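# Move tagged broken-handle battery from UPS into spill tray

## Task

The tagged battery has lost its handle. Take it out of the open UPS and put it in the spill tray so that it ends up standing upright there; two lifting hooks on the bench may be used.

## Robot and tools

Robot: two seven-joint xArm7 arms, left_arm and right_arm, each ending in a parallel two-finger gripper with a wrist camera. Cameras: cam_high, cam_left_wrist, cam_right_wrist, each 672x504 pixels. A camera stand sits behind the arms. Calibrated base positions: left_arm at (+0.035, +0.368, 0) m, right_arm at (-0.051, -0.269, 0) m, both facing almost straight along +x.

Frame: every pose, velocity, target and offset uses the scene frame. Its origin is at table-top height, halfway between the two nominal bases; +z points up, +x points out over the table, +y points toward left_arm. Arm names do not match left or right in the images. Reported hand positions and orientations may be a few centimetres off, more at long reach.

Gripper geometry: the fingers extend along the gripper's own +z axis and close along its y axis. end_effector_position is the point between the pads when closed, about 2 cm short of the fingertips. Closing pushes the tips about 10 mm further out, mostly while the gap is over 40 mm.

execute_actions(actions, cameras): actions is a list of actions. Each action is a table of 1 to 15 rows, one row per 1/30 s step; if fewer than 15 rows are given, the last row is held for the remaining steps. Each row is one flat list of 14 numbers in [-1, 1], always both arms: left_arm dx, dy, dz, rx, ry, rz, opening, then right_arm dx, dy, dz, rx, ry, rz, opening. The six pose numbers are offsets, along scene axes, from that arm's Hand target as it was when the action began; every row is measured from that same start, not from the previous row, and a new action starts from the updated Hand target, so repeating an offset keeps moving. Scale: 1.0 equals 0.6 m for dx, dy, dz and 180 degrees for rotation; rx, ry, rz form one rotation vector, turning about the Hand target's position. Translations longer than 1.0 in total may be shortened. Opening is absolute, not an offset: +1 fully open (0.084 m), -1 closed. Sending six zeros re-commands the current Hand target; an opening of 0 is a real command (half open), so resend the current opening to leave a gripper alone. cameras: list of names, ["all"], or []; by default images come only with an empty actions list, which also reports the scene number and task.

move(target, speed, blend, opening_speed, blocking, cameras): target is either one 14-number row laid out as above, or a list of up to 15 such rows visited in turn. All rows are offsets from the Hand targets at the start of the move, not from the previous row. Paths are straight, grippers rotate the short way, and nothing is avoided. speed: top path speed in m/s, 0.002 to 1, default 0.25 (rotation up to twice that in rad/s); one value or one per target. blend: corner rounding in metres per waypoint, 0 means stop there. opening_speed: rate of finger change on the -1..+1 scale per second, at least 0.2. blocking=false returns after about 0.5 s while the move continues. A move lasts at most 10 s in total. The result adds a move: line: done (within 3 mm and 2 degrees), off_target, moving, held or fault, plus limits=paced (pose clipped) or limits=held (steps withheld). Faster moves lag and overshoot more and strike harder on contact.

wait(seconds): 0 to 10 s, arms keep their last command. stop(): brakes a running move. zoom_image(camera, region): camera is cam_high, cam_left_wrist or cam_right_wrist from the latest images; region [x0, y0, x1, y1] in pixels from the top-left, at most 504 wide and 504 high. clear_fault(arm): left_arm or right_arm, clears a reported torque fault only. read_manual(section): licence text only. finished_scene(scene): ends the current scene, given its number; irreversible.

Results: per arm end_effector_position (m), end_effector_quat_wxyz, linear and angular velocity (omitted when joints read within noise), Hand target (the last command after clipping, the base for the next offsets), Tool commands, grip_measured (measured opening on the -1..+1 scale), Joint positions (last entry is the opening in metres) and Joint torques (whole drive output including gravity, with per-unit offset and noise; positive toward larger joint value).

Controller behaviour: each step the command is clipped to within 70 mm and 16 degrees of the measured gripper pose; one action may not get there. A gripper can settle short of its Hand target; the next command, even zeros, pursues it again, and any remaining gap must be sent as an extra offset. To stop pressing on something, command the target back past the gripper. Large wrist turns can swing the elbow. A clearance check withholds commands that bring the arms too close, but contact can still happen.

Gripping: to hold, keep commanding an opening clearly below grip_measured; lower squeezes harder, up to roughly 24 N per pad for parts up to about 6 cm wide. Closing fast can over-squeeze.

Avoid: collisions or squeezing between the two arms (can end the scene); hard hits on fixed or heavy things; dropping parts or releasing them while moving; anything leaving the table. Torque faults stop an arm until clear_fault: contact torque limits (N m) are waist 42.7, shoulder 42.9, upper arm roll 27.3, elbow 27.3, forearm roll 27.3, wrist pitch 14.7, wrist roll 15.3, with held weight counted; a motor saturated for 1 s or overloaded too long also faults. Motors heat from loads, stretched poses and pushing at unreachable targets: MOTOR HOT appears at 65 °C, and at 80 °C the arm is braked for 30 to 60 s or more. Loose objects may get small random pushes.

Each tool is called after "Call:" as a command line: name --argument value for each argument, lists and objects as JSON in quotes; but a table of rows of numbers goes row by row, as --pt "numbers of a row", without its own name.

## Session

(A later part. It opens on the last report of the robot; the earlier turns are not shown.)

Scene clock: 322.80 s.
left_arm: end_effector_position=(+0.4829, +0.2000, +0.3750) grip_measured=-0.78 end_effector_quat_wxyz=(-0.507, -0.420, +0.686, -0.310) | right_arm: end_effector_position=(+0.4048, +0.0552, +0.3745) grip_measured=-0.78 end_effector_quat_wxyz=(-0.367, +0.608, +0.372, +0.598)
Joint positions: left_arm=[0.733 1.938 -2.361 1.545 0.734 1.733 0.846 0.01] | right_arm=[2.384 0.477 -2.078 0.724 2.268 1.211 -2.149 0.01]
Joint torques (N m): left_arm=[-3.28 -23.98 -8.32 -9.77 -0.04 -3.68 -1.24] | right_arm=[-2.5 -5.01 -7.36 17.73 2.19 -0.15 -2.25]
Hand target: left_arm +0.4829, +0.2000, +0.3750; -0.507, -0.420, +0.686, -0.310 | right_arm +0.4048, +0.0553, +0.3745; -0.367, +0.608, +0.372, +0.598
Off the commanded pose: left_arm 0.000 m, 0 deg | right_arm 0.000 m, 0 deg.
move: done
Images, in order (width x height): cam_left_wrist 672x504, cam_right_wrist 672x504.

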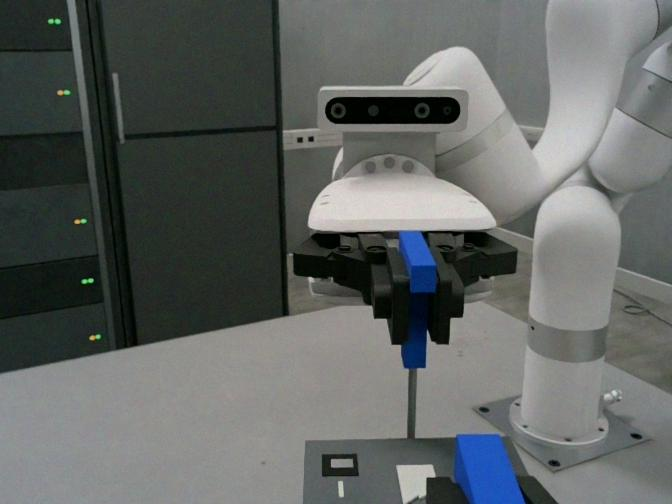

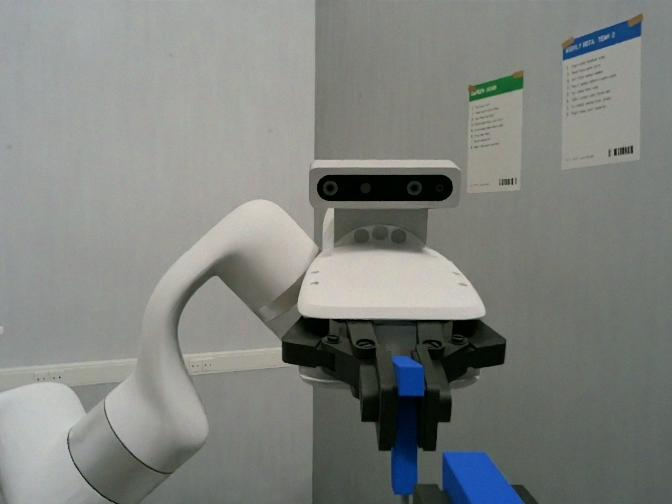

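Call:
move --target '[0,0,0,0,0,0,-1,0.003,0.0059,0,0,0,0,-1]' --speed 0.02

Call:
move --target '[0,0,0,0,0,0,-1,0.0023,0.0045,0,0,0,0,-1]' --speed 0.02

Call:
move --target '[-0.0023,-0.0045,0,0,0,0,-1,0,0,0,0,0,0,-1]' --speed 0.02

Call:
move --target '[-0.0023,-0.0045,0,0,0,0,-1,0,0,0,0,0,0,-1]' --speed 0.02 --cameras '["cam_left_wrist"]'

Scene clock: 324.00 s.
left_arm: end_effector_position=(+0.4829, +0.2000, +0.3750) grip_measured=-0.78 end_effector_quat_wxyz=(-0.507, -0.420, +0.686, -0.310) | right_arm: end_effector_position=(+0.4066, +0.0588, +0.3745) grip_measured=-0.78 end_effector_quat_wxyz=(-0.367, +0.608, +0.372, +0.598)
Joint positions: left_arm=[0.733 1.938 -2.361 1.545 0.734 1.733 0.846 0.01] | right_arm=[2.377 0.467 -2.062 0.735 2.272 1.2 -2.154 0.01]
Joint torques (N m): left_arm=[-3.26 -24.03 -8.37 -9.93 -0.04 -3.73 -1.28] | right_arm=[-2.09 -4.75 -6.74 18.34 2.05 -0.06 -2.2]
Hand target: left_arm +0.4829, +0.2000, +0.3750; -0.507, -0.420, +0.686, -0.310 | right_arm +0.4066, +0.0588, +0.3745; -0.367, +0.608, +0.372, +0.598
Off the commanded pose: left_arm 0.000 m, 0 deg | right_arm 0.000 m, 0 deg.
move: done

Scene clock: 324.73 s.
left_arm: end_effector_position=(+0.4829, +0.2000, +0.3750) grip_measured=-0.78 end_effector_quat_wxyz=(-0.507, -0.420, +0.686, -0.310) | right_arm: end_effector_position=(+0.4080, +0.0615, +0.3745) grip_measured=-0.78 end_effector_quat_wxyz=(-0.367, +0.608, +0.372, +0.598)
Joint positions: left_arm=[0.733 1.938 -2.361 1.545 0.734 1.733 0.846 0.01] | right_arm=[2.372 0.46 -2.05 0.744 2.275 1.191 -2.157 0.01]
Joint torques (N m): left_arm=[-3.21 -24.15 -8.34 -9.91 -0.01 -3.66 -1.3] | right_arm=[-1.7 -4.85 -6.51 18.73 2.31 0.33 -2.03]
Hand target: left_arm +0.4829, +0.2000, +0.3750; -0.507, -0.420, +0.686, -0.310 | right_arm +0.4080, +0.0615, +0.3745; -0.367, +0.608, +0.372, +0.598
Off the commanded pose: left_arm 0.000 m, 0 deg | right_arm 0.000 m, 0 deg.
move: done

Scene clock: 325.43 s.
left_arm: end_effector_position=(+0.4816, +0.1973, +0.3750) grip_measured=-0.78 end_effector_quat_wxyz=(-0.507, -0.420, +0.686, -0.310) | right_arm: end_effector_position=(+0.4080, +0.0615, +0.3745) grip_measured=-0.78 end_effector_quat_wxyz=(-0.367, +0.608, +0.372, +0.598)
Joint positions: left_arm=[0.732 1.941 -2.36 1.536 0.736 1.726 0.843 0.01] | right_arm=[2.372 0.46 -2.05 0.744 2.275 1.191 -2.157 0.01]
Joint torques (N m): left_arm=[-4.59 -23.8 -7.52 -10.65 -0.31 -3.68 -1.14] | right_arm=[-1.54 -4.85 -6.57 18.88 2.23 0.44 -2.11]
Hand target: left_arm +0.4816, +0.1973, +0.3750; -0.507, -0.420, +0.686, -0.310 | right_arm +0.4080, +0.0615, +0.3745; -0.367, +0.608, +0.372, +0.598
Off the commanded pose: left_arm 0.000 m, 0 deg | right_arm 0.000 m, 0 deg.
move: done

Scene clock: 326.13 s.
left_arm: end_effector_position=(+0.4802, +0.1946, +0.3750) grip_measured=-0.78 end_effector_quat_wxyz=(-0.507, -0.420, +0.686, -0.310) | right_arm: end_effector_position=(+0.4080, +0.0615, +0.3745) grip_measured=-0.78 end_effector_quat_wxyz=(-0.367, +0.608, +0.372, +0.598)
Joint positions: left_arm=[0.731 1.944 -2.358 1.527 0.739 1.72 0.839 0.01] | right_arm=[2.372 0.46 -2.05 0.744 2.275 1.191 -2.157 0.01]
Joint torques (N m): left_arm=[-4.51 -23.75 -7.63 -10.66 -0.27 -3.78 -1.27] | right_arm=[-1.41 -4.79 -6.5 18.92 2.19 0.54 -2.08]
Hand target: left_arm +0.4802, +0.1946, +0.3750; -0.507, -0.420, +0.686, -0.310 | right_arm +0.4080, +0.0615, +0.3745; -0.367, +0.608, +0.372, +0.598
Off the commanded pose: left_arm 0.000 m, 0 deg | right_arm 0.000 m, 0 deg.
move: done
Images, in order (width x height): cam_left_wrist 672x504.

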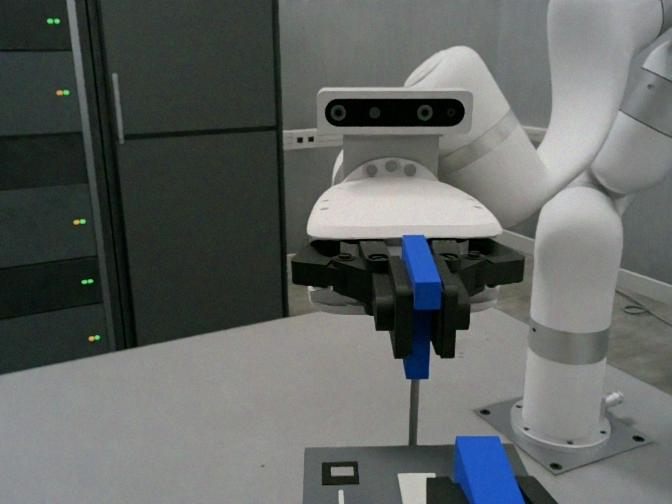

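Call:
move --target '[-0.0008,-0.0015,0.0133,0,0,0,-1,0.0008,0.0015,0.0133,0,0,0,-1]' --speed 0.02 --cameras '["cam_left_wrist"]'

Call:
move --target '[0,0,0.0067,0,0,0,-1,0,0,0.0067,0,0,0,-1]' --speed 0.02 --cameras '["cam_left_wrist"]'

Scene clock: 327.30 s.
left_arm: end_effector_position=(+0.4796, +0.1937, +0.3828) grip_measured=-0.78 end_effector_quat_wxyz=(-0.507, -0.420, +0.686, -0.310) | right_arm: end_effector_position=(+0.4085, +0.0624, +0.3825) grip_measured=-0.78 end_effector_quat_wxyz=(-0.367, +0.608, +0.372, +0.598)
Joint positions: left_arm=[0.724 1.927 -2.366 1.537 0.731 1.718 0.831 0.01] | right_arm=[2.38 0.472 -2.063 0.755 2.267 1.187 -2.133 0.01]
Joint torques (N m): left_arm=[-3.37 -38.02 -18.04 -3.97 -5.3 -7.71 -1.28] | right_arm=[3.65 6.82 -11.33 18.6 -0.13 0.62 2.3]
Hand target: left_arm +0.4797, +0.1937, +0.3830; -0.507, -0.420, +0.686, -0.310 | right_arm +0.4085, +0.0624, +0.3825; -0.367, +0.608, +0.372, +0.598
Off the commanded pose: left_arm 0.000 m, 0 deg | right_arm 0.000 m, 0 deg.
move: done
Images, in order (width x height): cam_left_wrist 672x504.

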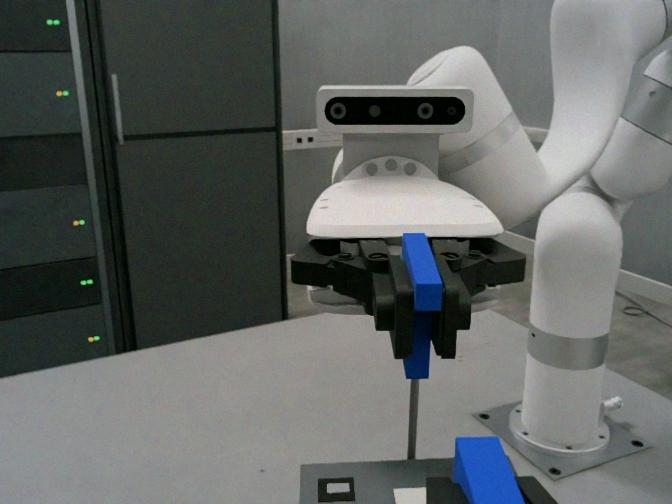

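Scene clock: 328.03 s.
left_arm: end_effector_position=(+0.4797, +0.1936, +0.3870) grip_measured=-0.78 end_effector_quat_wxyz=(-0.507, -0.420, +0.686, -0.310) | right_arm: end_effector_position=(+0.4085, +0.0624, +0.3865) grip_measured=-0.78 end_effector_quat_wxyz=(-0.367, +0.608, +0.372, +0.598)
Joint positions: left_arm=[0.72 1.919 -2.37 1.543 0.726 1.718 0.827 0.01] | right_arm=[2.384 0.479 -2.072 0.76 2.263 1.186 -2.121 0.01]
Joint torques (N m): left_arm=[-3.14 -37.94 -17.89 -3.95 -5.46 -7.74 -1.31] | right_arm=[3.63 7.17 -11.72 18.86 -0.18 0.51 2.04]
Hand target: left_arm +0.4797, +0.1937, +0.3870; -0.507, -0.420, +0.686, -0.310 | right_arm +0.4085, +0.0624, +0.3865; -0.367, +0.608, +0.372, +0.598
Off the commanded pose: left_arm 0.000 m, 0 deg | right_arm 0.000 m, 0 deg.
move: done
Images, in order (width x height): cam_left_wrist 672x504.

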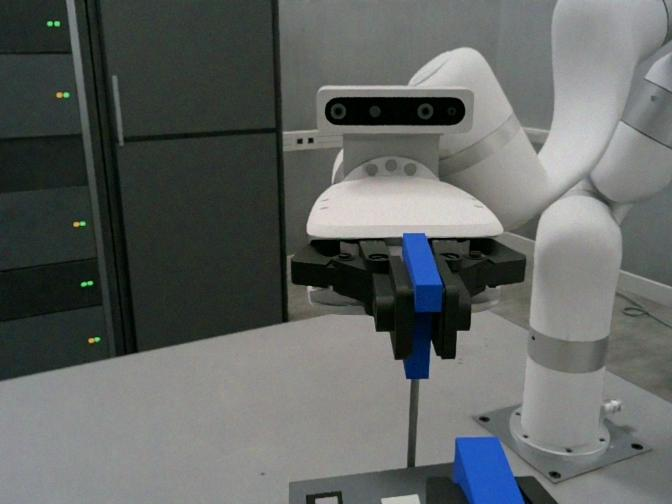

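Call:
move --target '[0,0,-0.0133,0,0,0,-1,0,0,0,0,0,0,-1]' --speed 0.02 --cameras '["cam_left_wrist"]'

Call:
zoom_image --camera "cam_left_wrist" --region '[270, 350, 500, 504]'

Scene clock: 329.30 s.
left_arm: end_effector_position=(+0.4797, +0.1936, +0.3791) grip_measured=-0.78 end_effector_quat_wxyz=(-0.507, -0.420, +0.685, -0.310) | right_arm: end_effector_position=(+0.4085, +0.0624, +0.3865) grip_measured=-0.78 end_effector_quat_wxyz=(-0.367, +0.608, +0.372, +0.598)
Joint positions: left_arm=[0.727 1.936 -2.362 1.531 0.735 1.717 0.834 0.01] | right_arm=[2.385 0.479 -2.072 0.76 2.263 1.186 -2.12 0.01]
Joint torques (N m): left_arm=[2.5 -23.64 -7.63 -10.58 -0.22 -1.92 1.24] | right_arm=[-0.23 5.1 -12.08 13.08 -0.19 0.52 0.96]
Hand target: left_arm +0.4797, +0.1937, +0.3790; -0.507, -0.420, +0.686, -0.310 | right_arm +0.4085, +0.0624, +0.3865; -0.367, +0.608, +0.372, +0.598
Off the commanded pose: left_arm 0.000 m, 0 deg | right_arm 0.000 m, 0 deg.
move: done
Images, in order (width x height): cam_left_wrist 672x504.

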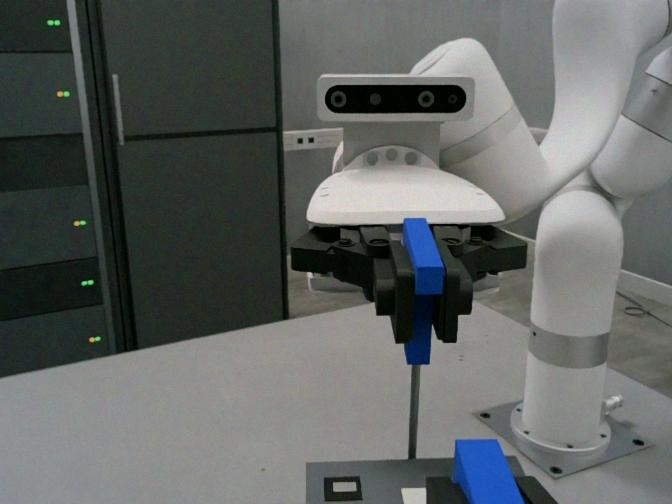

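Scaled by 2.191 from the camera's 672x504 image, which has a finer 960x720 frame.

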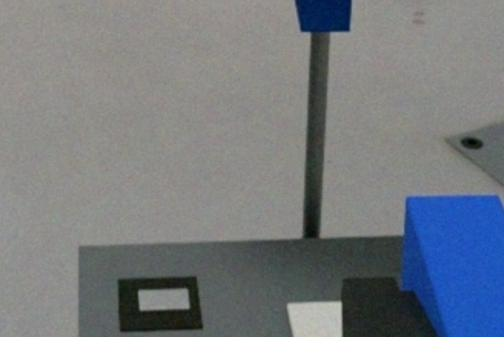

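Call:
move --target '[0,0,0,0,0,0,-1,0,0,0.0067,0,0,0,-1]' --speed 0.02 --cameras '["cam_left_wrist"]'

Call:
move --target '[0,0,0,0,0,0,-1,0,0,0.0067,0,0,0,-1]' --speed 0.02 --cameras '["cam_left_wrist"]'

Scene clock: 330.90 s.
left_arm: end_effector_position=(+0.4797, +0.1937, +0.3790) grip_measured=-0.78 end_effector_quat_wxyz=(-0.507, -0.420, +0.686, -0.310) | right_arm: end_effector_position=(+0.4085, +0.0624, +0.3905) grip_measured=-0.78 end_effector_quat_wxyz=(-0.367, +0.608, +0.372, +0.598)
Joint positions: left_arm=[0.727 1.936 -2.362 1.531 0.735 1.718 0.834 0.01] | right_arm=[2.389 0.486 -2.08 0.764 2.259 1.185 -2.108 0.01]
Joint torques (N m): left_arm=[2.4 -23.7 -7.6 -10.61 -0.32 -0.52 1.2] | right_arm=[2.42 7.15 -13.87 17 -0.41 -0.49 2.02]
Hand target: left_arm +0.4797, +0.1937, +0.3790; -0.507, -0.420, +0.686, -0.310 | right_arm +0.4085, +0.0624, +0.3905; -0.367, +0.608, +0.372, +0.598
Off the commanded pose: left_arm 0.000 m, 0 deg | right_arm 0.000 m, 0 deg.
move: done
Images, in order (width x height): cam_left_wrist 672x504.

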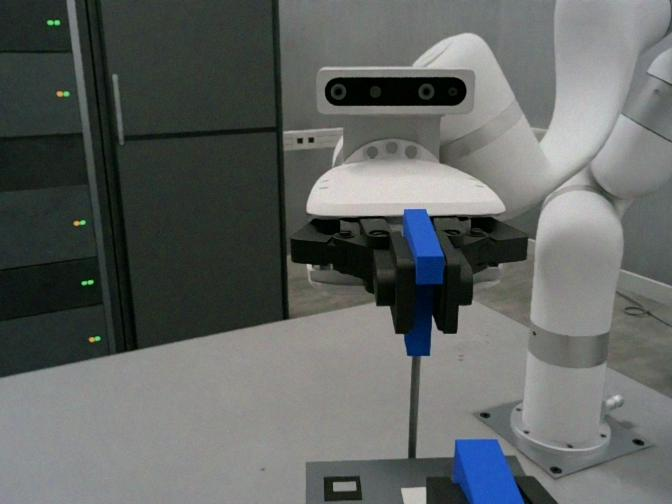

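Scene clock: 331.63 s.
left_arm: end_effector_position=(+0.4797, +0.1937, +0.3790) grip_measured=-0.78 end_effector_quat_wxyz=(-0.507, -0.420, +0.686, -0.310) | right_arm: end_effector_position=(+0.4085, +0.0624, +0.3945) grip_measured=-0.78 end_effector_quat_wxyz=(-0.367, +0.608, +0.372, +0.598)
Joint positions: left_arm=[0.727 1.936 -2.362 1.531 0.735 1.718 0.834 0.01] | right_arm=[2.393 0.493 -2.088 0.769 2.254 1.184 -2.096 0.01]
Joint torques (N m): left_arm=[2.42 -23.7 -7.7 -10.5 -0.54 -0.52 1.11] | right_arm=[2.59 6.99 -13.77 17.08 -0.55 -0.51 2.13]
Hand target: left_arm +0.4797, +0.1937, +0.3790; -0.507, -0.420, +0.686, -0.310 | right_arm +0.4085, +0.0624, +0.3945; -0.367, +0.608, +0.372, +0.598
Off the commanded pose: left_arm 0.000 m, 0 deg | right_arm 0.000 m, 0 deg.
move: done
Images, in order (width x height): cam_left_wrist 672x504.

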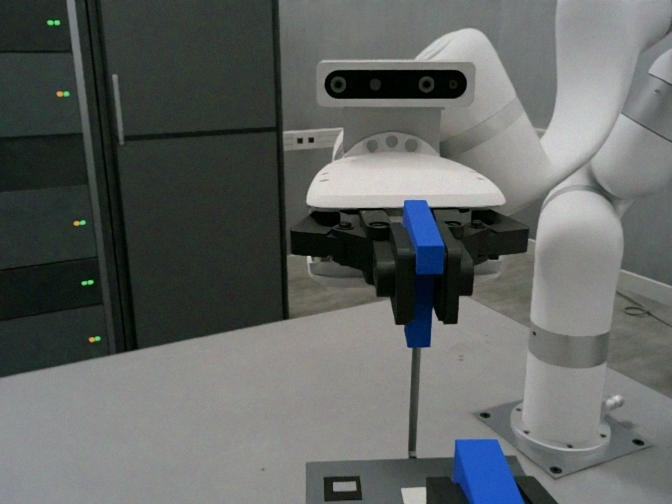

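Call:
move --target '[0,0,0,0,0,0,-1,-0.0197,-0.0386,0.0175,0.0594,-0.0303,0,-1]' --speed 0.06 --cameras '["cam_left_wrist","cam_right_wrist"]'

Call:
zoom_image --camera "cam_left_wrist" --region '[280, 300, 550, 504]'

Scene clock: 336.27 s.
left_arm: end_effector_position=(+0.4797, +0.1937, +0.3790) grip_measured=-0.78 end_effector_quat_wxyz=(-0.507, -0.420, +0.686, -0.310) | right_arm: end_effector_position=(+0.3967, +0.0393, +0.4051) grip_measured=-0.78 end_effector_quat_wxyz=(-0.404, +0.542, +0.332, +0.658)
Joint positions: left_arm=[0.727 1.936 -2.362 1.531 0.735 1.718 0.834 0.01] | right_arm=[2.427 0.449 -2.149 0.65 2.412 1.382 -2.255 0.01]
Joint torques (N m): left_arm=[2.43 -23.79 -7.79 -10.38 -0.91 -0.51 0.93] | right_arm=[2.4 -3.72 -12.15 10.86 2.03 3.24 -2.08]
Hand target: left_arm +0.4797, +0.1937, +0.3790; -0.507, -0.420, +0.686, -0.310 | right_arm +0.3967, +0.0392, +0.4050; -0.404, +0.542, +0.332, +0.658
Off the commanded pose: left_arm 0.000 m, 0 deg | right_arm 0.000 m, 0 deg.
move: done
Images, in order (width x height): cam_left_wrist 672x504, cam_right_wrist 672x504.

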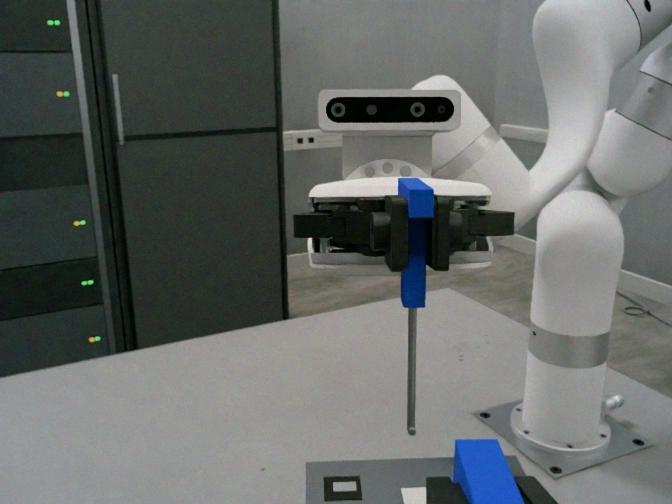

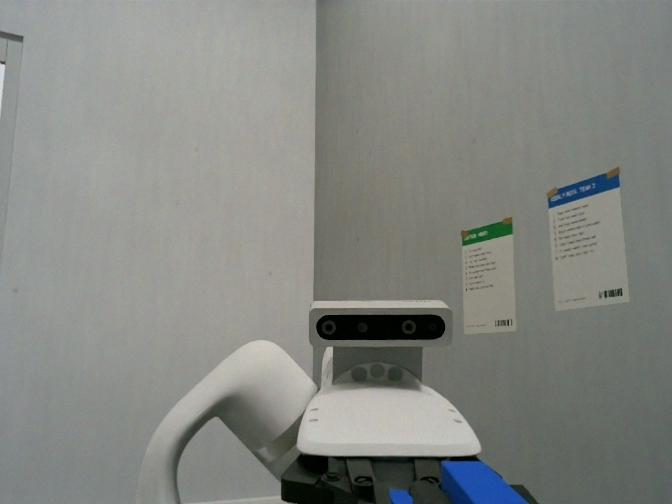

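Scaled by 1.867 from the camera's 672x504 image, which has a finer 960x720 frame.

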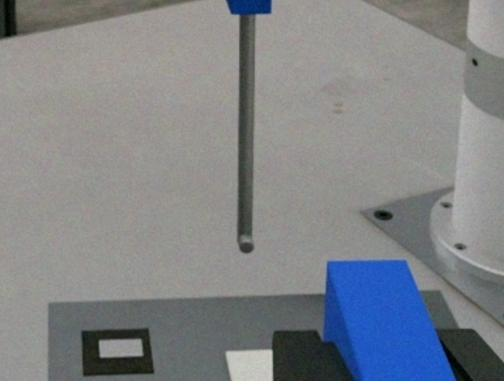

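Call:
move --pt "0 0 0 0 0 0 -1 0.003 -0.0015 -0.0527 0 0 0 -1" --pt "0 0 0 0 0 0 -1 0.0136 0.0193 -0.0527 0 0 0 -1" --speed 0.06 --cameras '["cam_left_wrist"]'

Call:
move --target '[0,0,0,0,0,0,-1,0.0,0.0,0.025,0,0,0,-1]' --speed 0.03 --cameras '["cam_left_wrist"]'

Scene clock: 338.57 s.
left_arm: end_effector_position=(+0.4797, +0.1937, +0.3790) grip_measured=-0.78 end_effector_quat_wxyz=(-0.507, -0.420, +0.686, -0.310) | right_arm: end_effector_position=(+0.4048, +0.0508, +0.3734) grip_measured=-0.78 end_effector_quat_wxyz=(-0.404, +0.542, +0.332, +0.658)
Joint positions: left_arm=[0.727 1.936 -2.362 1.531 0.735 1.718 0.834 0.01] | right_arm=[2.364 0.307 -2.032 0.67 2.418 1.353 -2.398 0.01]
Joint torques (N m): left_arm=[2.32 -23.86 -7.8 -10.48 -1.21 -0.57 0.74] | right_arm=[-1.94 -3.56 -3.29 17.27 0.7 0.46 -2.21]
Hand target: left_arm +0.4797, +0.1937, +0.3790; -0.507, -0.420, +0.686, -0.310 | right_arm +0.4048, +0.0508, +0.3734; -0.404, +0.542, +0.332, +0.658
Off the commanded pose: left_arm 0.000 m, 0 deg | right_arm 0.000 m, 0 deg.
move: done
Images, in order (width x height): cam_left_wrist 672x504.

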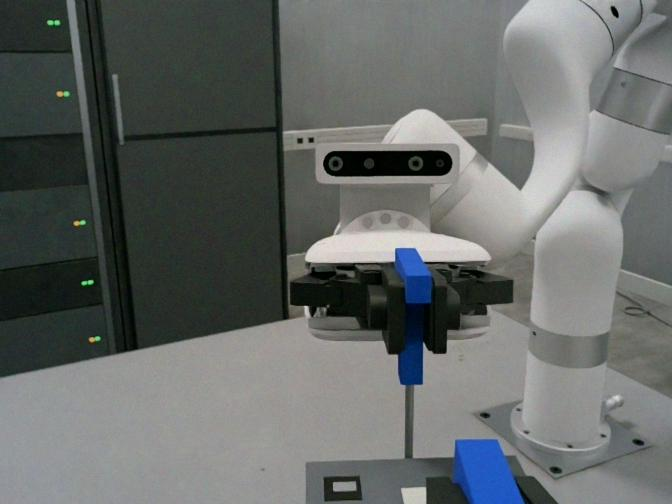

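Scene clock: 339.43 s.
left_arm: end_effector_position=(+0.4797, +0.1936, +0.3790) grip_measured=-0.78 end_effector_quat_wxyz=(-0.507, -0.420, +0.686, -0.310) | right_arm: end_effector_position=(+0.4048, +0.0508, +0.3884) grip_measured=-0.78 end_effector_quat_wxyz=(-0.404, +0.542, +0.332, +0.658)
Joint positions: left_arm=[0.727 1.936 -2.362 1.53 0.735 1.718 0.834 0.01] | right_arm=[2.388 0.356 -2.067 0.68 2.421 1.349 -2.341 0.01]
Joint torques (N m): left_arm=[1.49 -25.26 -10.38 -6.79 -1.11 -2.55 0.7] | right_arm=[2.71 8.93 -10.32 17.42 2.05 0.49 1.99]
Hand target: left_arm +0.4797, +0.1937, +0.3790; -0.507, -0.420, +0.686, -0.310 | right_arm +0.4048, +0.0508, +0.3884; -0.404, +0.542, +0.332, +0.658
Off the commanded pose: left_arm 0.000 m, 0 deg | right_arm 0.000 m, 0 deg.
move: done
Images, in order (width x height): cam_left_wrist 672x504.

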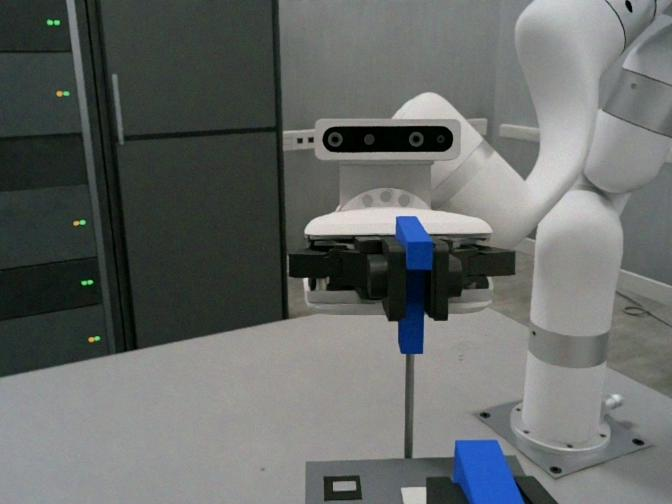

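Call:
move --pt "0 0 0 0 0 0 -1 0 0 -0.025 0 0 0 -1" --pt "0 0 0 0 0 0 -1 0.0019 0.0037 -0.025 0 0 0 -1" --pt "0 0 0 0 0 0 -1 0.0019 0.0037 0.0 0 0 0 -1" --speed 0.04 --cameras '["cam_left_wrist"]'

Call:
move --pt "0 0 0 0 0 0 -1 0 0 -0.025 0 0 0 -1" --pt "0 0 0 0 0 0 -1 0.0019 0.0037 -0.025 0 0 0 -1" --pt "0 0 0 0 0 0 -1 0.0019 0.0037 0.0 0 0 0 -1" --speed 0.04 --cameras '["cam_left_wrist"]'

Scene clock: 341.60 s.
left_arm: end_effector_position=(+0.4797, +0.1937, +0.3790) grip_measured=-0.78 end_effector_quat_wxyz=(-0.507, -0.420, +0.686, -0.310) | right_arm: end_effector_position=(+0.4060, +0.0531, +0.3884) grip_measured=-0.78 end_effector_quat_wxyz=(-0.404, +0.542, +0.332, +0.658)
Joint positions: left_arm=[0.727 1.936 -2.362 1.531 0.735 1.718 0.834 0.01] | right_arm=[2.384 0.348 -2.057 0.687 2.423 1.341 -2.346 0.01]
Joint torques (N m): left_arm=[-1.28 -29.55 -11.34 -6.28 -0.83 -3.32 0.54] | right_arm=[2.64 8.79 -10.44 17.36 2.06 0.39 1.95]
Hand target: left_arm +0.4797, +0.1937, +0.3790; -0.507, -0.420, +0.686, -0.310 | right_arm +0.4060, +0.0530, +0.3884; -0.404, +0.542, +0.332, +0.658
Off the commanded pose: left_arm 0.000 m, 0 deg | right_arm 0.000 m, 0 deg.
move: done
Images, in order (width x height): cam_left_wrist 672x504.

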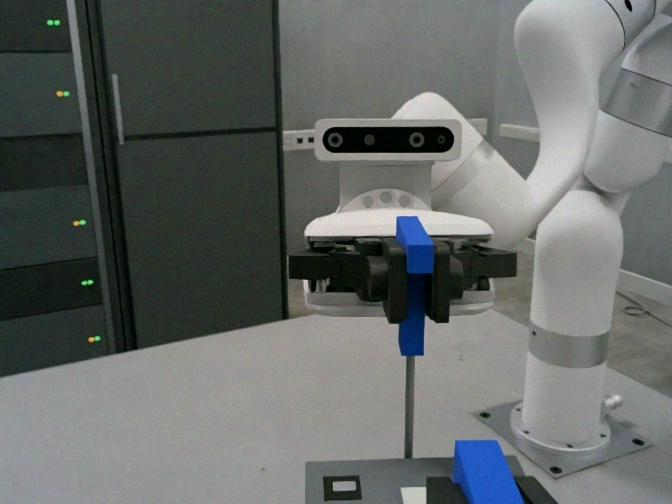

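Scene clock: 343.27 s.
left_arm: end_effector_position=(+0.4797, +0.1937, +0.3790) grip_measured=-0.78 end_effector_quat_wxyz=(-0.507, -0.420, +0.686, -0.310) | right_arm: end_effector_position=(+0.4071, +0.0553, +0.3884) grip_measured=-0.78 end_effector_quat_wxyz=(-0.404, +0.542, +0.332, +0.658)
Joint positions: left_arm=[0.727 1.936 -2.362 1.531 0.735 1.718 0.834 0.01] | right_arm=[2.38 0.34 -2.048 0.695 2.425 1.333 -2.351 0.01]
Joint torques (N m): left_arm=[-2.86 -32.26 -10.58 -9 -0.42 -3.3 0.33] | right_arm=[2.61 8.77 -10.37 17.12 1.96 0.4 1.95]
Hand target: left_arm +0.4797, +0.1937, +0.3790; -0.507, -0.420, +0.686, -0.310 | right_arm +0.4071, +0.0553, +0.3884; -0.404, +0.542, +0.332, +0.658
Off the commanded pose: left_arm 0.000 m, 0 deg | right_arm 0.000 m, 0 deg.
move: done
Images, in order (width x height): cam_left_wrist 672x504.

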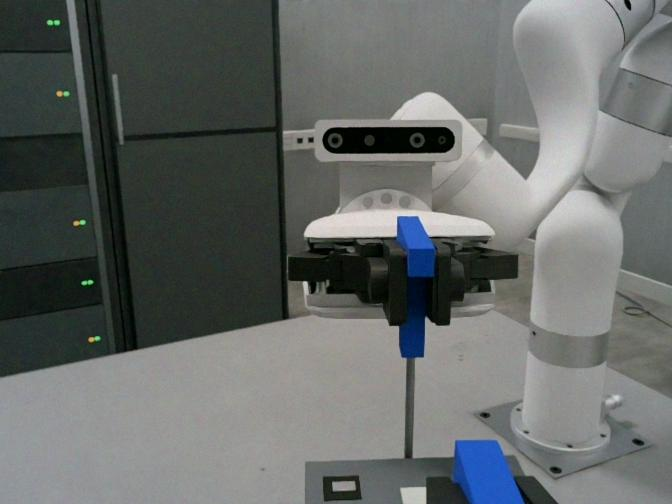

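Call:
move --pt "0 0 0 0 0 0 -1 -0.0015 -0.003 -0.0307 0 0 0 -1" --pt "0 0 0 0 0 0 -1 0.0030 0.0059 -0.0307 0 0 0 -1" --speed 0.04 --cameras '["cam_left_wrist"]'

Call:
zoom_image --camera "cam_left_wrist" --region '[280, 300, 550, 504]'

Call:
move --target '[0,0,0,0,0,0,-1,0,0,0.0307,0,0,0,-1]' --speed 0.03 --cameras '["cam_left_wrist"]'

Call:
zoom_image --camera "cam_left_wrist" --region '[280, 300, 550, 504]'

Scene clock: 345.97 s.
left_arm: end_effector_position=(+0.4797, +0.1937, +0.3790) grip_measured=-0.78 end_effector_quat_wxyz=(-0.507, -0.420, +0.686, -0.310) | right_arm: end_effector_position=(+0.4089, +0.0588, +0.3700) grip_measured=-0.78 end_effector_quat_wxyz=(-0.404, +0.542, +0.332, +0.658)
Joint positions: left_arm=[0.727 1.936 -2.362 1.531 0.735 1.718 0.834 0.01] | right_arm=[2.343 0.261 -1.987 0.695 2.421 1.322 -2.433 0.01]
Joint torques (N m): left_arm=[-2.89 -33.66 -9.51 -6.18 -0.47 -3.13 0.01] | right_arm=[-2.26 -3.35 -2.62 17.64 1.21 0.63 -2.24]
Hand target: left_arm +0.4797, +0.1937, +0.3790; -0.507, -0.420, +0.686, -0.310 | right_arm +0.4089, +0.0588, +0.3700; -0.404, +0.542, +0.332, +0.658
Off the commanded pose: left_arm 0.000 m, 0 deg | right_arm 0.000 m, 0 deg.
move: done
Images, in order (width x height): cam_left_wrist 672x504.

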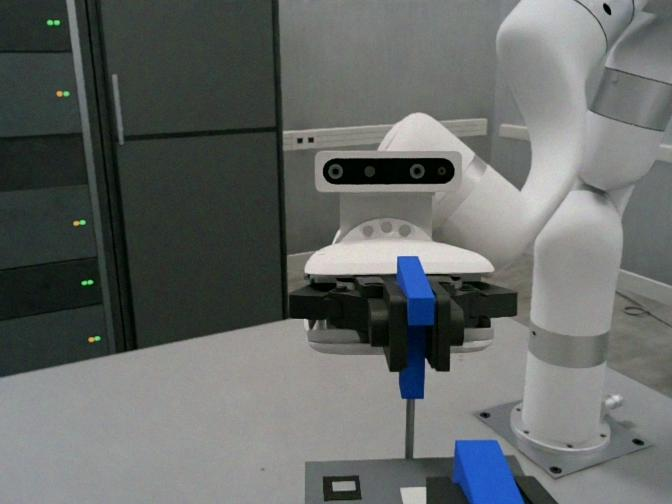

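Scaled by 1.867 from the camera's 672x504 image, which has a finer 960x720 frame.

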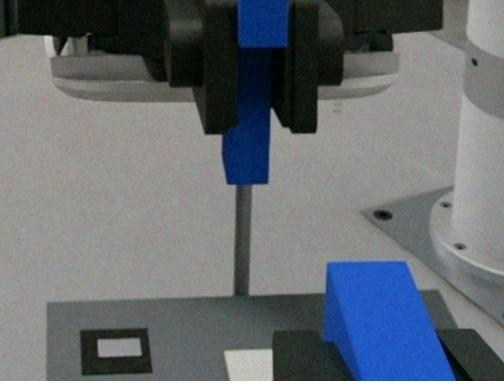

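Scene clock: 346.93 s.
left_arm: end_effector_position=(+0.4797, +0.1937, +0.3790) grip_measured=-0.78 end_effector_quat_wxyz=(-0.507, -0.420, +0.686, -0.310) | right_arm: end_effector_position=(+0.4089, +0.0588, +0.3884) grip_measured=-0.78 end_effector_quat_wxyz=(-0.404, +0.542, +0.332, +0.658)
Joint positions: left_arm=[0.727 1.936 -2.362 1.531 0.735 1.718 0.834 0.01] | right_arm=[2.375 0.326 -2.033 0.706 2.427 1.321 -2.36 0.01]
Joint torques (N m): left_arm=[-2.92 -32.88 -9.13 -5.17 -0.41 -3.08 -0.14] | right_arm=[2.6 8.84 -9.99 17.23 1.87 0.33 1.96]
Hand target: left_arm +0.4797, +0.1937, +0.3790; -0.507, -0.420, +0.686, -0.310 | right_arm +0.4089, +0.0588, +0.3884; -0.404, +0.542, +0.332, +0.658
Off the commanded pose: left_arm 0.000 m, 0 deg | right_arm 0.000 m, 0 deg.
move: done
Images, in order (width x height): cam_left_wrist 672x504.

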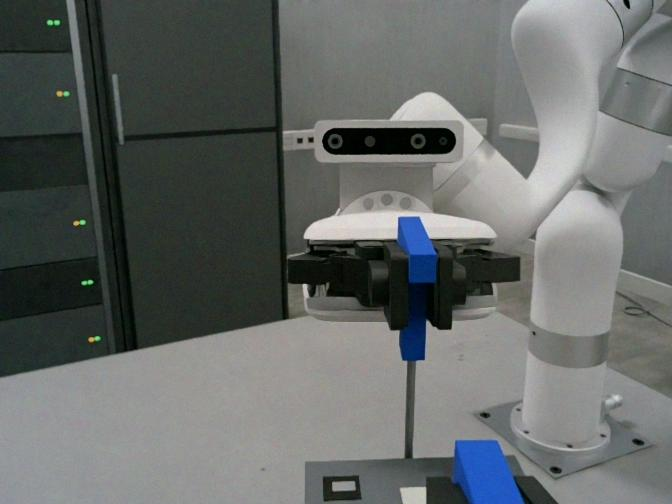

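Scaled by 1.867 from the camera's 672x504 image, which has a finer 960x720 frame.

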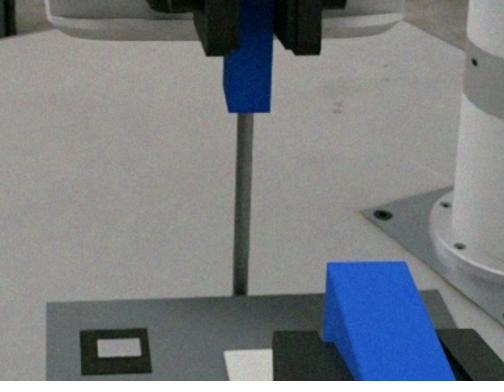

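Call:
move --pt "0 0 0 0 0 0 -1 -0.0015 -0.003 -0.0307 0 0 0 -1" --pt "0 0 0 0 0 0 -1 0.0015 0.003 -0.0307 0 0 0 -1" --speed 0.04

Call:
move --target '[0,0,0,0,0,0,-1,0.0015,0.003,0,0,0,0,-1]' --speed 0.02

Call:
move --target '[0,0,0,0,0,0,-1,0.0015,0.003,0,0,0,0,-1]' --speed 0.02 --cameras '["cam_left_wrist"]'

Scene clock: 348.67 s.
left_arm: end_effector_position=(+0.4797, +0.1937, +0.3790) grip_measured=-0.78 end_effector_quat_wxyz=(-0.507, -0.420, +0.686, -0.310) | right_arm: end_effector_position=(+0.4098, +0.0606, +0.3700) grip_measured=-0.78 end_effector_quat_wxyz=(-0.404, +0.542, +0.332, +0.658)
Joint positions: left_arm=[0.727 1.936 -2.362 1.531 0.735 1.718 0.834 0.01] | right_arm=[2.339 0.253 -1.978 0.701 2.422 1.315 -2.438 0.01]
Joint torques (N m): left_arm=[-2.21 -31.51 -8.61 -3.83 -0.79 -3.04 -0.28] | right_arm=[-2.45 -3.21 -2.98 17.29 1.79 0.46 -2.15]
Hand target: left_arm +0.4797, +0.1937, +0.3790; -0.507, -0.420, +0.686, -0.310 | right_arm +0.4098, +0.0606, +0.3700; -0.404, +0.542, +0.332, +0.658
Off the commanded pose: left_arm 0.000 m, 0 deg | right_arm 0.000 m, 0 deg.
move: done

Scene clock: 349.37 s.
left_arm: end_effector_position=(+0.4797, +0.1937, +0.3790) grip_measured=-0.78 end_effector_quat_wxyz=(-0.507, -0.420, +0.686, -0.310) | right_arm: end_effector_position=(+0.4107, +0.0624, +0.3700) grip_measured=-0.78 end_effector_quat_wxyz=(-0.404, +0.542, +0.332, +0.658)
Joint positions: left_arm=[0.727 1.936 -2.362 1.531 0.735 1.718 0.834 0.01] | right_arm=[2.336 0.244 -1.97 0.707 2.422 1.307 -2.444 0.01]
Joint torques (N m): left_arm=[-1.98 -30.94 -8.57 -3.93 -0.92 -3.1 -0.32] | right_arm=[-1.41 -3.33 -1.08 18.75 1.91 1.24 -2.06]
Hand target: left_arm +0.4797, +0.1937, +0.3790; -0.507, -0.420, +0.686, -0.310 | right_arm +0.4107, +0.0624, +0.3700; -0.404, +0.542, +0.332, +0.658
Off the commanded pose: left_arm 0.000 m, 0 deg | right_arm 0.000 m, 0 deg.
move: done

Scene clock: 350.07 s.
left_arm: end_effector_position=(+0.4797, +0.1937, +0.3790) grip_measured=-0.78 end_effector_quat_wxyz=(-0.507, -0.420, +0.686, -0.310) | right_arm: end_effector_position=(+0.4116, +0.0642, +0.3700) grip_measured=-0.78 end_effector_quat_wxyz=(-0.404, +0.542, +0.332, +0.658)
Joint positions: left_arm=[0.727 1.936 -2.362 1.531 0.735 1.718 0.834 0.01] | right_arm=[2.333 0.235 -1.962 0.713 2.423 1.3 -2.45 0.01]
Joint torques (N m): left_arm=[-1.87 -30.31 -8.64 -3.9 -1.04 -3.06 -0.24] | right_arm=[-1.44 -2.85 -0.89 18.75 1.96 1.15 -2.2]
Hand target: left_arm +0.4797, +0.1937, +0.3790; -0.507, -0.420, +0.686, -0.310 | right_arm +0.4116, +0.0642, +0.3700; -0.404, +0.542, +0.332, +0.658
Off the commanded pose: left_arm 0.000 m, 0 deg | right_arm 0.000 m, 0 deg.
move: done
Images, in order (width x height): cam_left_wrist 672x504.

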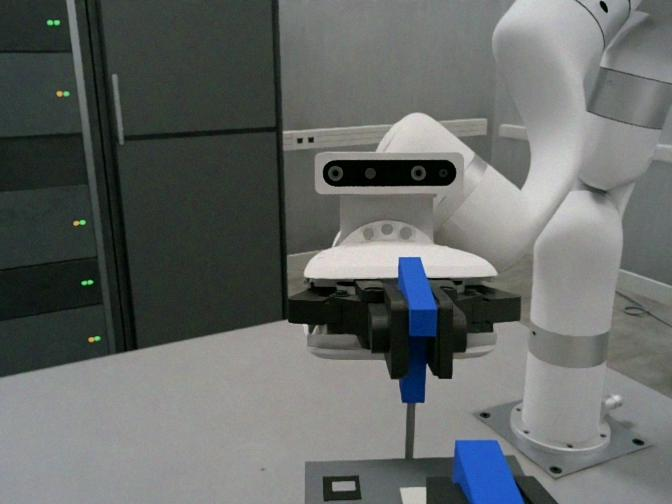

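Call:
move --target '[0,0,0,0,0,0,-1,-0.0005,-0.001,0.02,0,0,0,-1]' --speed 0.03 --cameras '["cam_left_wrist"]'

Call:
move --target '[0,0,0,0,0,0,-1,0,0,0.01,0,0,0,-1]' --speed 0.03 --cameras '["cam_left_wrist"]'

Scene clock: 351.23 s.
left_arm: end_effector_position=(+0.4797, +0.1937, +0.3790) grip_measured=-0.78 end_effector_quat_wxyz=(-0.507, -0.420, +0.686, -0.310) | right_arm: end_effector_position=(+0.4113, +0.0636, +0.3820) grip_measured=-0.78 end_effector_quat_wxyz=(-0.404, +0.542, +0.332, +0.658)
Joint positions: left_arm=[0.727 1.936 -2.362 1.531 0.735 1.718 0.834 0.01] | right_arm=[2.356 0.285 -1.996 0.718 2.428 1.304 -2.398 0.01]
Joint torques (N m): left_arm=[-1.46 -29.26 -8.66 -3.92 -1.34 -3.05 -0.3] | right_arm=[2.92 8.95 -8.52 17.78 2.01 3.8 2.01]
Hand target: left_arm +0.4797, +0.1937, +0.3790; -0.507, -0.420, +0.686, -0.310 | right_arm +0.4113, +0.0636, +0.3820; -0.404, +0.542, +0.332, +0.658
Off the commanded pose: left_arm 0.000 m, 0 deg | right_arm 0.000 m, 0 deg.
move: done
Images, in order (width x height): cam_left_wrist 672x504.

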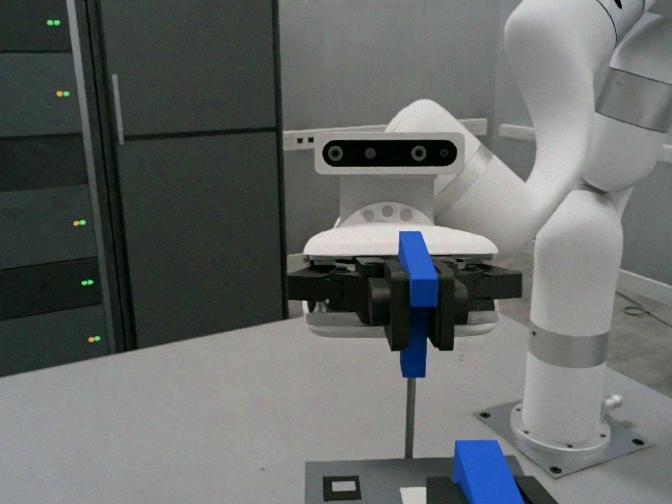

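Scene clock: 352.00 s.
left_arm: end_effector_position=(+0.4797, +0.1937, +0.3790) grip_measured=-0.78 end_effector_quat_wxyz=(-0.507, -0.420, +0.686, -0.310) | right_arm: end_effector_position=(+0.4113, +0.0636, +0.3880) grip_measured=-0.78 end_effector_quat_wxyz=(-0.404, +0.542, +0.332, +0.658)
Joint positions: left_arm=[0.727 1.936 -2.362 1.531 0.735 1.718 0.834 0.01] | right_arm=[2.366 0.306 -2.011 0.722 2.429 1.303 -2.374 0.01]
Joint torques (N m): left_arm=[-1.26 -28.65 -8.7 -3.92 -1.34 -3.13 -0.24] | right_arm=[2.88 8.51 -9.18 18.11 1.97 0.69 1.96]
Hand target: left_arm +0.4797, +0.1937, +0.3790; -0.507, -0.420, +0.686, -0.310 | right_arm +0.4113, +0.0636, +0.3880; -0.404, +0.542, +0.332, +0.658
Off the commanded pose: left_arm 0.000 m, 0 deg | right_arm 0.000 m, 0 deg.
move: done
Images, in order (width x height): cam_left_wrist 672x504.

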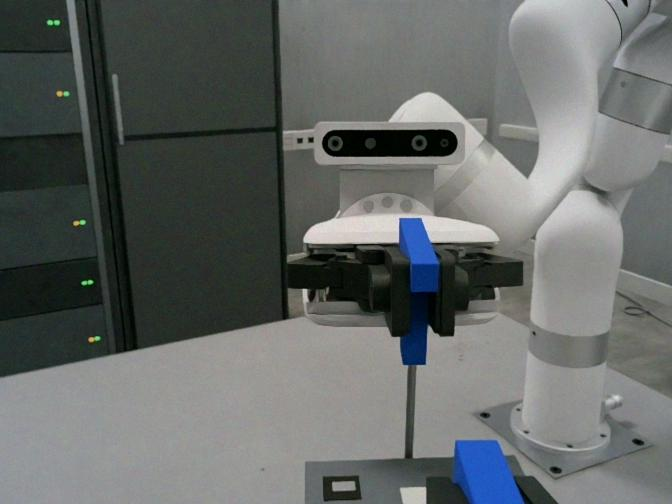

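Call:
move --pt "0 0 0 0 0 0 -1 -0.011 -0.0216 0 0.0297 -0.0151 0 -1" --pt "0 0 0 0 0 0 -1 -0.011 -0.0216 -0.0283 0.0297 -0.0151 0 -1" --pt "0 0 0 0 0 0 -1 -0.0068 -0.0134 -0.0283 0.0297 -0.0151 0 -1" --speed 0.05 --cameras '["cam_left_wrist"]'

Call:
move --target '[0,0,0,0,0,0,-1,0.0015,0.003,0,0,0,0,-1]' --speed 0.03

Call:
move --target '[0,0,0,0,0,0,-1,0.0015,0.003,0,0,0,0,-1]' --speed 0.03

Scene clock: 355.87 s.
left_arm: end_effector_position=(+0.4797, +0.1937, +0.3790) grip_measured=-0.78 end_effector_quat_wxyz=(-0.507, -0.420, +0.686, -0.310) | right_arm: end_effector_position=(+0.4072, +0.0555, +0.3710) grip_measured=-0.78 end_effector_quat_wxyz=(-0.420, +0.507, +0.311, +0.686)
Joint positions: left_arm=[0.727 1.936 -2.362 1.531 0.735 1.718 0.834 0.01] | right_arm=[2.323 0.137 -1.957 0.679 2.447 1.397 -2.565 0.01]
Joint torques (N m): left_arm=[-0.08 -25.47 -8.6 -3.9 -1.72 -3.09 -0.24] | right_arm=[-2.67 -2.09 -1.03 16.59 -0.74 0.59 -2.14]
Hand target: left_arm +0.4797, +0.1937, +0.3790; -0.507, -0.420, +0.686, -0.310 | right_arm +0.4072, +0.0556, +0.3710; -0.420, +0.507, +0.311, +0.686
Off the commanded pose: left_arm 0.000 m, 0 deg | right_arm 0.000 m, 0 deg.
move: done
Images, in order (width x height): cam_left_wrist 672x504.

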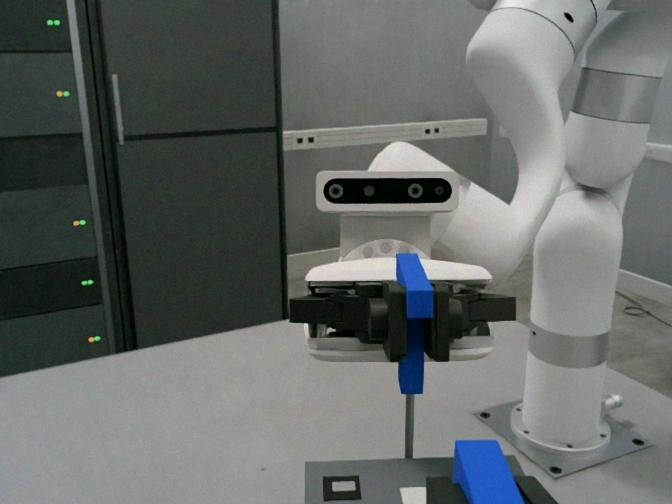

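Scene clock: 356.57 s.
left_arm: end_effector_position=(+0.4797, +0.1937, +0.3790) grip_measured=-0.78 end_effector_quat_wxyz=(-0.507, -0.420, +0.686, -0.310) | right_arm: end_effector_position=(+0.4081, +0.0573, +0.3710) grip_measured=-0.78 end_effector_quat_wxyz=(-0.420, +0.507, +0.311, +0.686)
Joint positions: left_arm=[0.727 1.936 -2.362 1.531 0.735 1.718 0.834 0.01] | right_arm=[2.322 0.125 -1.95 0.685 2.446 1.388 -2.573 0.01]
Joint torques (N m): left_arm=[0.32 -24.85 -8.56 -3.97 -1.8 -3.1 -0.23] | right_arm=[-1.87 -2.02 1.04 17.4 -0.79 0.85 -2.06]
Hand target: left_arm +0.4797, +0.1937, +0.3790; -0.507, -0.420, +0.686, -0.310 | right_arm +0.4081, +0.0574, +0.3710; -0.420, +0.507, +0.311, +0.686
Off the commanded pose: left_arm 0.000 m, 0 deg | right_arm 0.000 m, 0 deg.
move: done

Scene clock: 357.27 s.
left_arm: end_effector_position=(+0.4797, +0.1937, +0.3790) grip_measured=-0.78 end_effector_quat_wxyz=(-0.507, -0.420, +0.686, -0.310) | right_arm: end_effector_position=(+0.4090, +0.0591, +0.3710) grip_measured=-0.78 end_effector_quat_wxyz=(-0.420, +0.507, +0.311, +0.686)
Joint positions: left_arm=[0.727 1.936 -2.362 1.531 0.735 1.718 0.834 0.01] | right_arm=[2.321 0.114 -1.944 0.692 2.444 1.379 -2.58 0.01]
Joint torques (N m): left_arm=[0.56 -24.59 -8.65 -4 -1.81 -3.11 -0.24] | right_arm=[-1.8 -2.35 1.59 17.04 -0.82 0.65 -2.03]
Hand target: left_arm +0.4797, +0.1937, +0.3790; -0.507, -0.420, +0.686, -0.310 | right_arm +0.4090, +0.0592, +0.3710; -0.420, +0.507, +0.311, +0.686
Off the commanded pose: left_arm 0.000 m, 0 deg | right_arm 0.000 m, 0 deg.
move: done

Call:
move --target '[0,0,0,0,0,0,-1,0.0008,0.0015,0.0167,0,0,0,-1]' --speed 0.03 --cameras '["cam_left_wrist"]'

Call:
move --target '[0,0,0,0,0,0,-1,0,0,0.0067,0,0,0,-1]' --speed 0.03 --cameras '["cam_left_wrist"]'

Scene clock: 358.57 s.
left_arm: end_effector_position=(+0.4797, +0.1937, +0.3790) grip_measured=-0.78 end_effector_quat_wxyz=(-0.507, -0.420, +0.686, -0.310) | right_arm: end_effector_position=(+0.4095, +0.0601, +0.3813) grip_measured=-0.78 end_effector_quat_wxyz=(-0.421, +0.507, +0.311, +0.686)
Joint positions: left_arm=[0.727 1.936 -2.362 1.531 0.735 1.718 0.834 0.01] | right_arm=[2.335 0.165 -1.963 0.697 2.462 1.384 -2.533 0.01]
Joint torques (N m): left_arm=[0.91 -24.42 -8.78 -4.74 -1.76 -3.07 -0.25] | right_arm=[2.62 9.9 -6.27 13.6 1.79 2.33 1.93]
Hand target: left_arm +0.4797, +0.1937, +0.3790; -0.507, -0.420, +0.686, -0.310 | right_arm +0.4095, +0.0601, +0.3810; -0.420, +0.507, +0.311, +0.686
Off the commanded pose: left_arm 0.000 m, 0 deg | right_arm 0.000 m, 0 deg.
move: done
Images, in order (width x height): cam_left_wrist 672x504.

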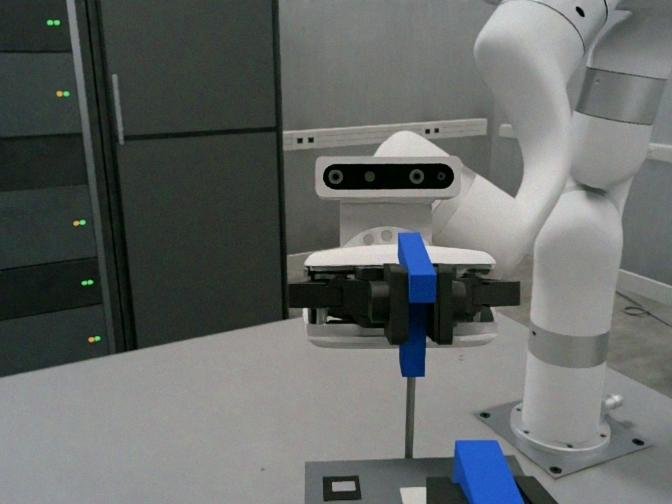

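Scene clock: 359.33 s.
left_arm: end_effector_position=(+0.4797, +0.1937, +0.3790) grip_measured=-0.78 end_effector_quat_wxyz=(-0.507, -0.420, +0.686, -0.310) | right_arm: end_effector_position=(+0.4095, +0.0601, +0.3851) grip_measured=-0.78 end_effector_quat_wxyz=(-0.420, +0.507, +0.311, +0.686)
Joint positions: left_arm=[0.727 1.936 -2.362 1.531 0.735 1.718 0.834 0.01] | right_arm=[2.342 0.185 -1.973 0.698 2.468 1.385 -2.514 0.01]
Joint torques (N m): left_arm=[1.12 -24.45 -8.91 -6.17 -1.68 -3.08 -0.2] | right_arm=[2.44 9.43 -7.19 16.87 1.85 3.73 1.99]
Hand target: left_arm +0.4797, +0.1937, +0.3790; -0.507, -0.420, +0.686, -0.310 | right_arm +0.4095, +0.0601, +0.3851; -0.420, +0.507, +0.311, +0.686
Off the commanded pose: left_arm 0.000 m, 0 deg | right_arm 0.000 m, 0 deg.
move: done
Images, in order (width x height): cam_left_wrist 672x504.

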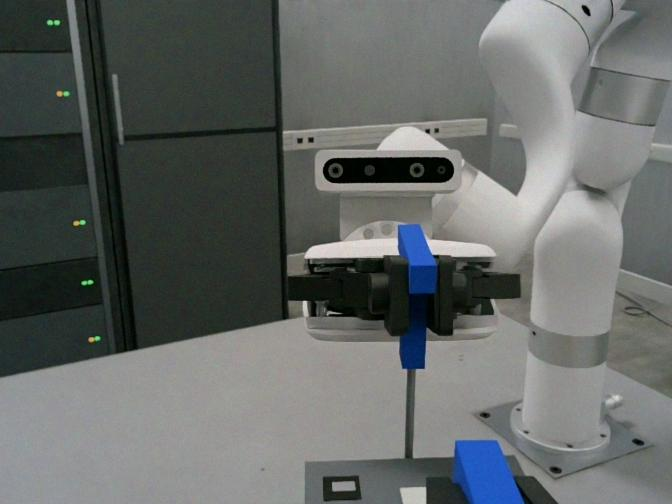

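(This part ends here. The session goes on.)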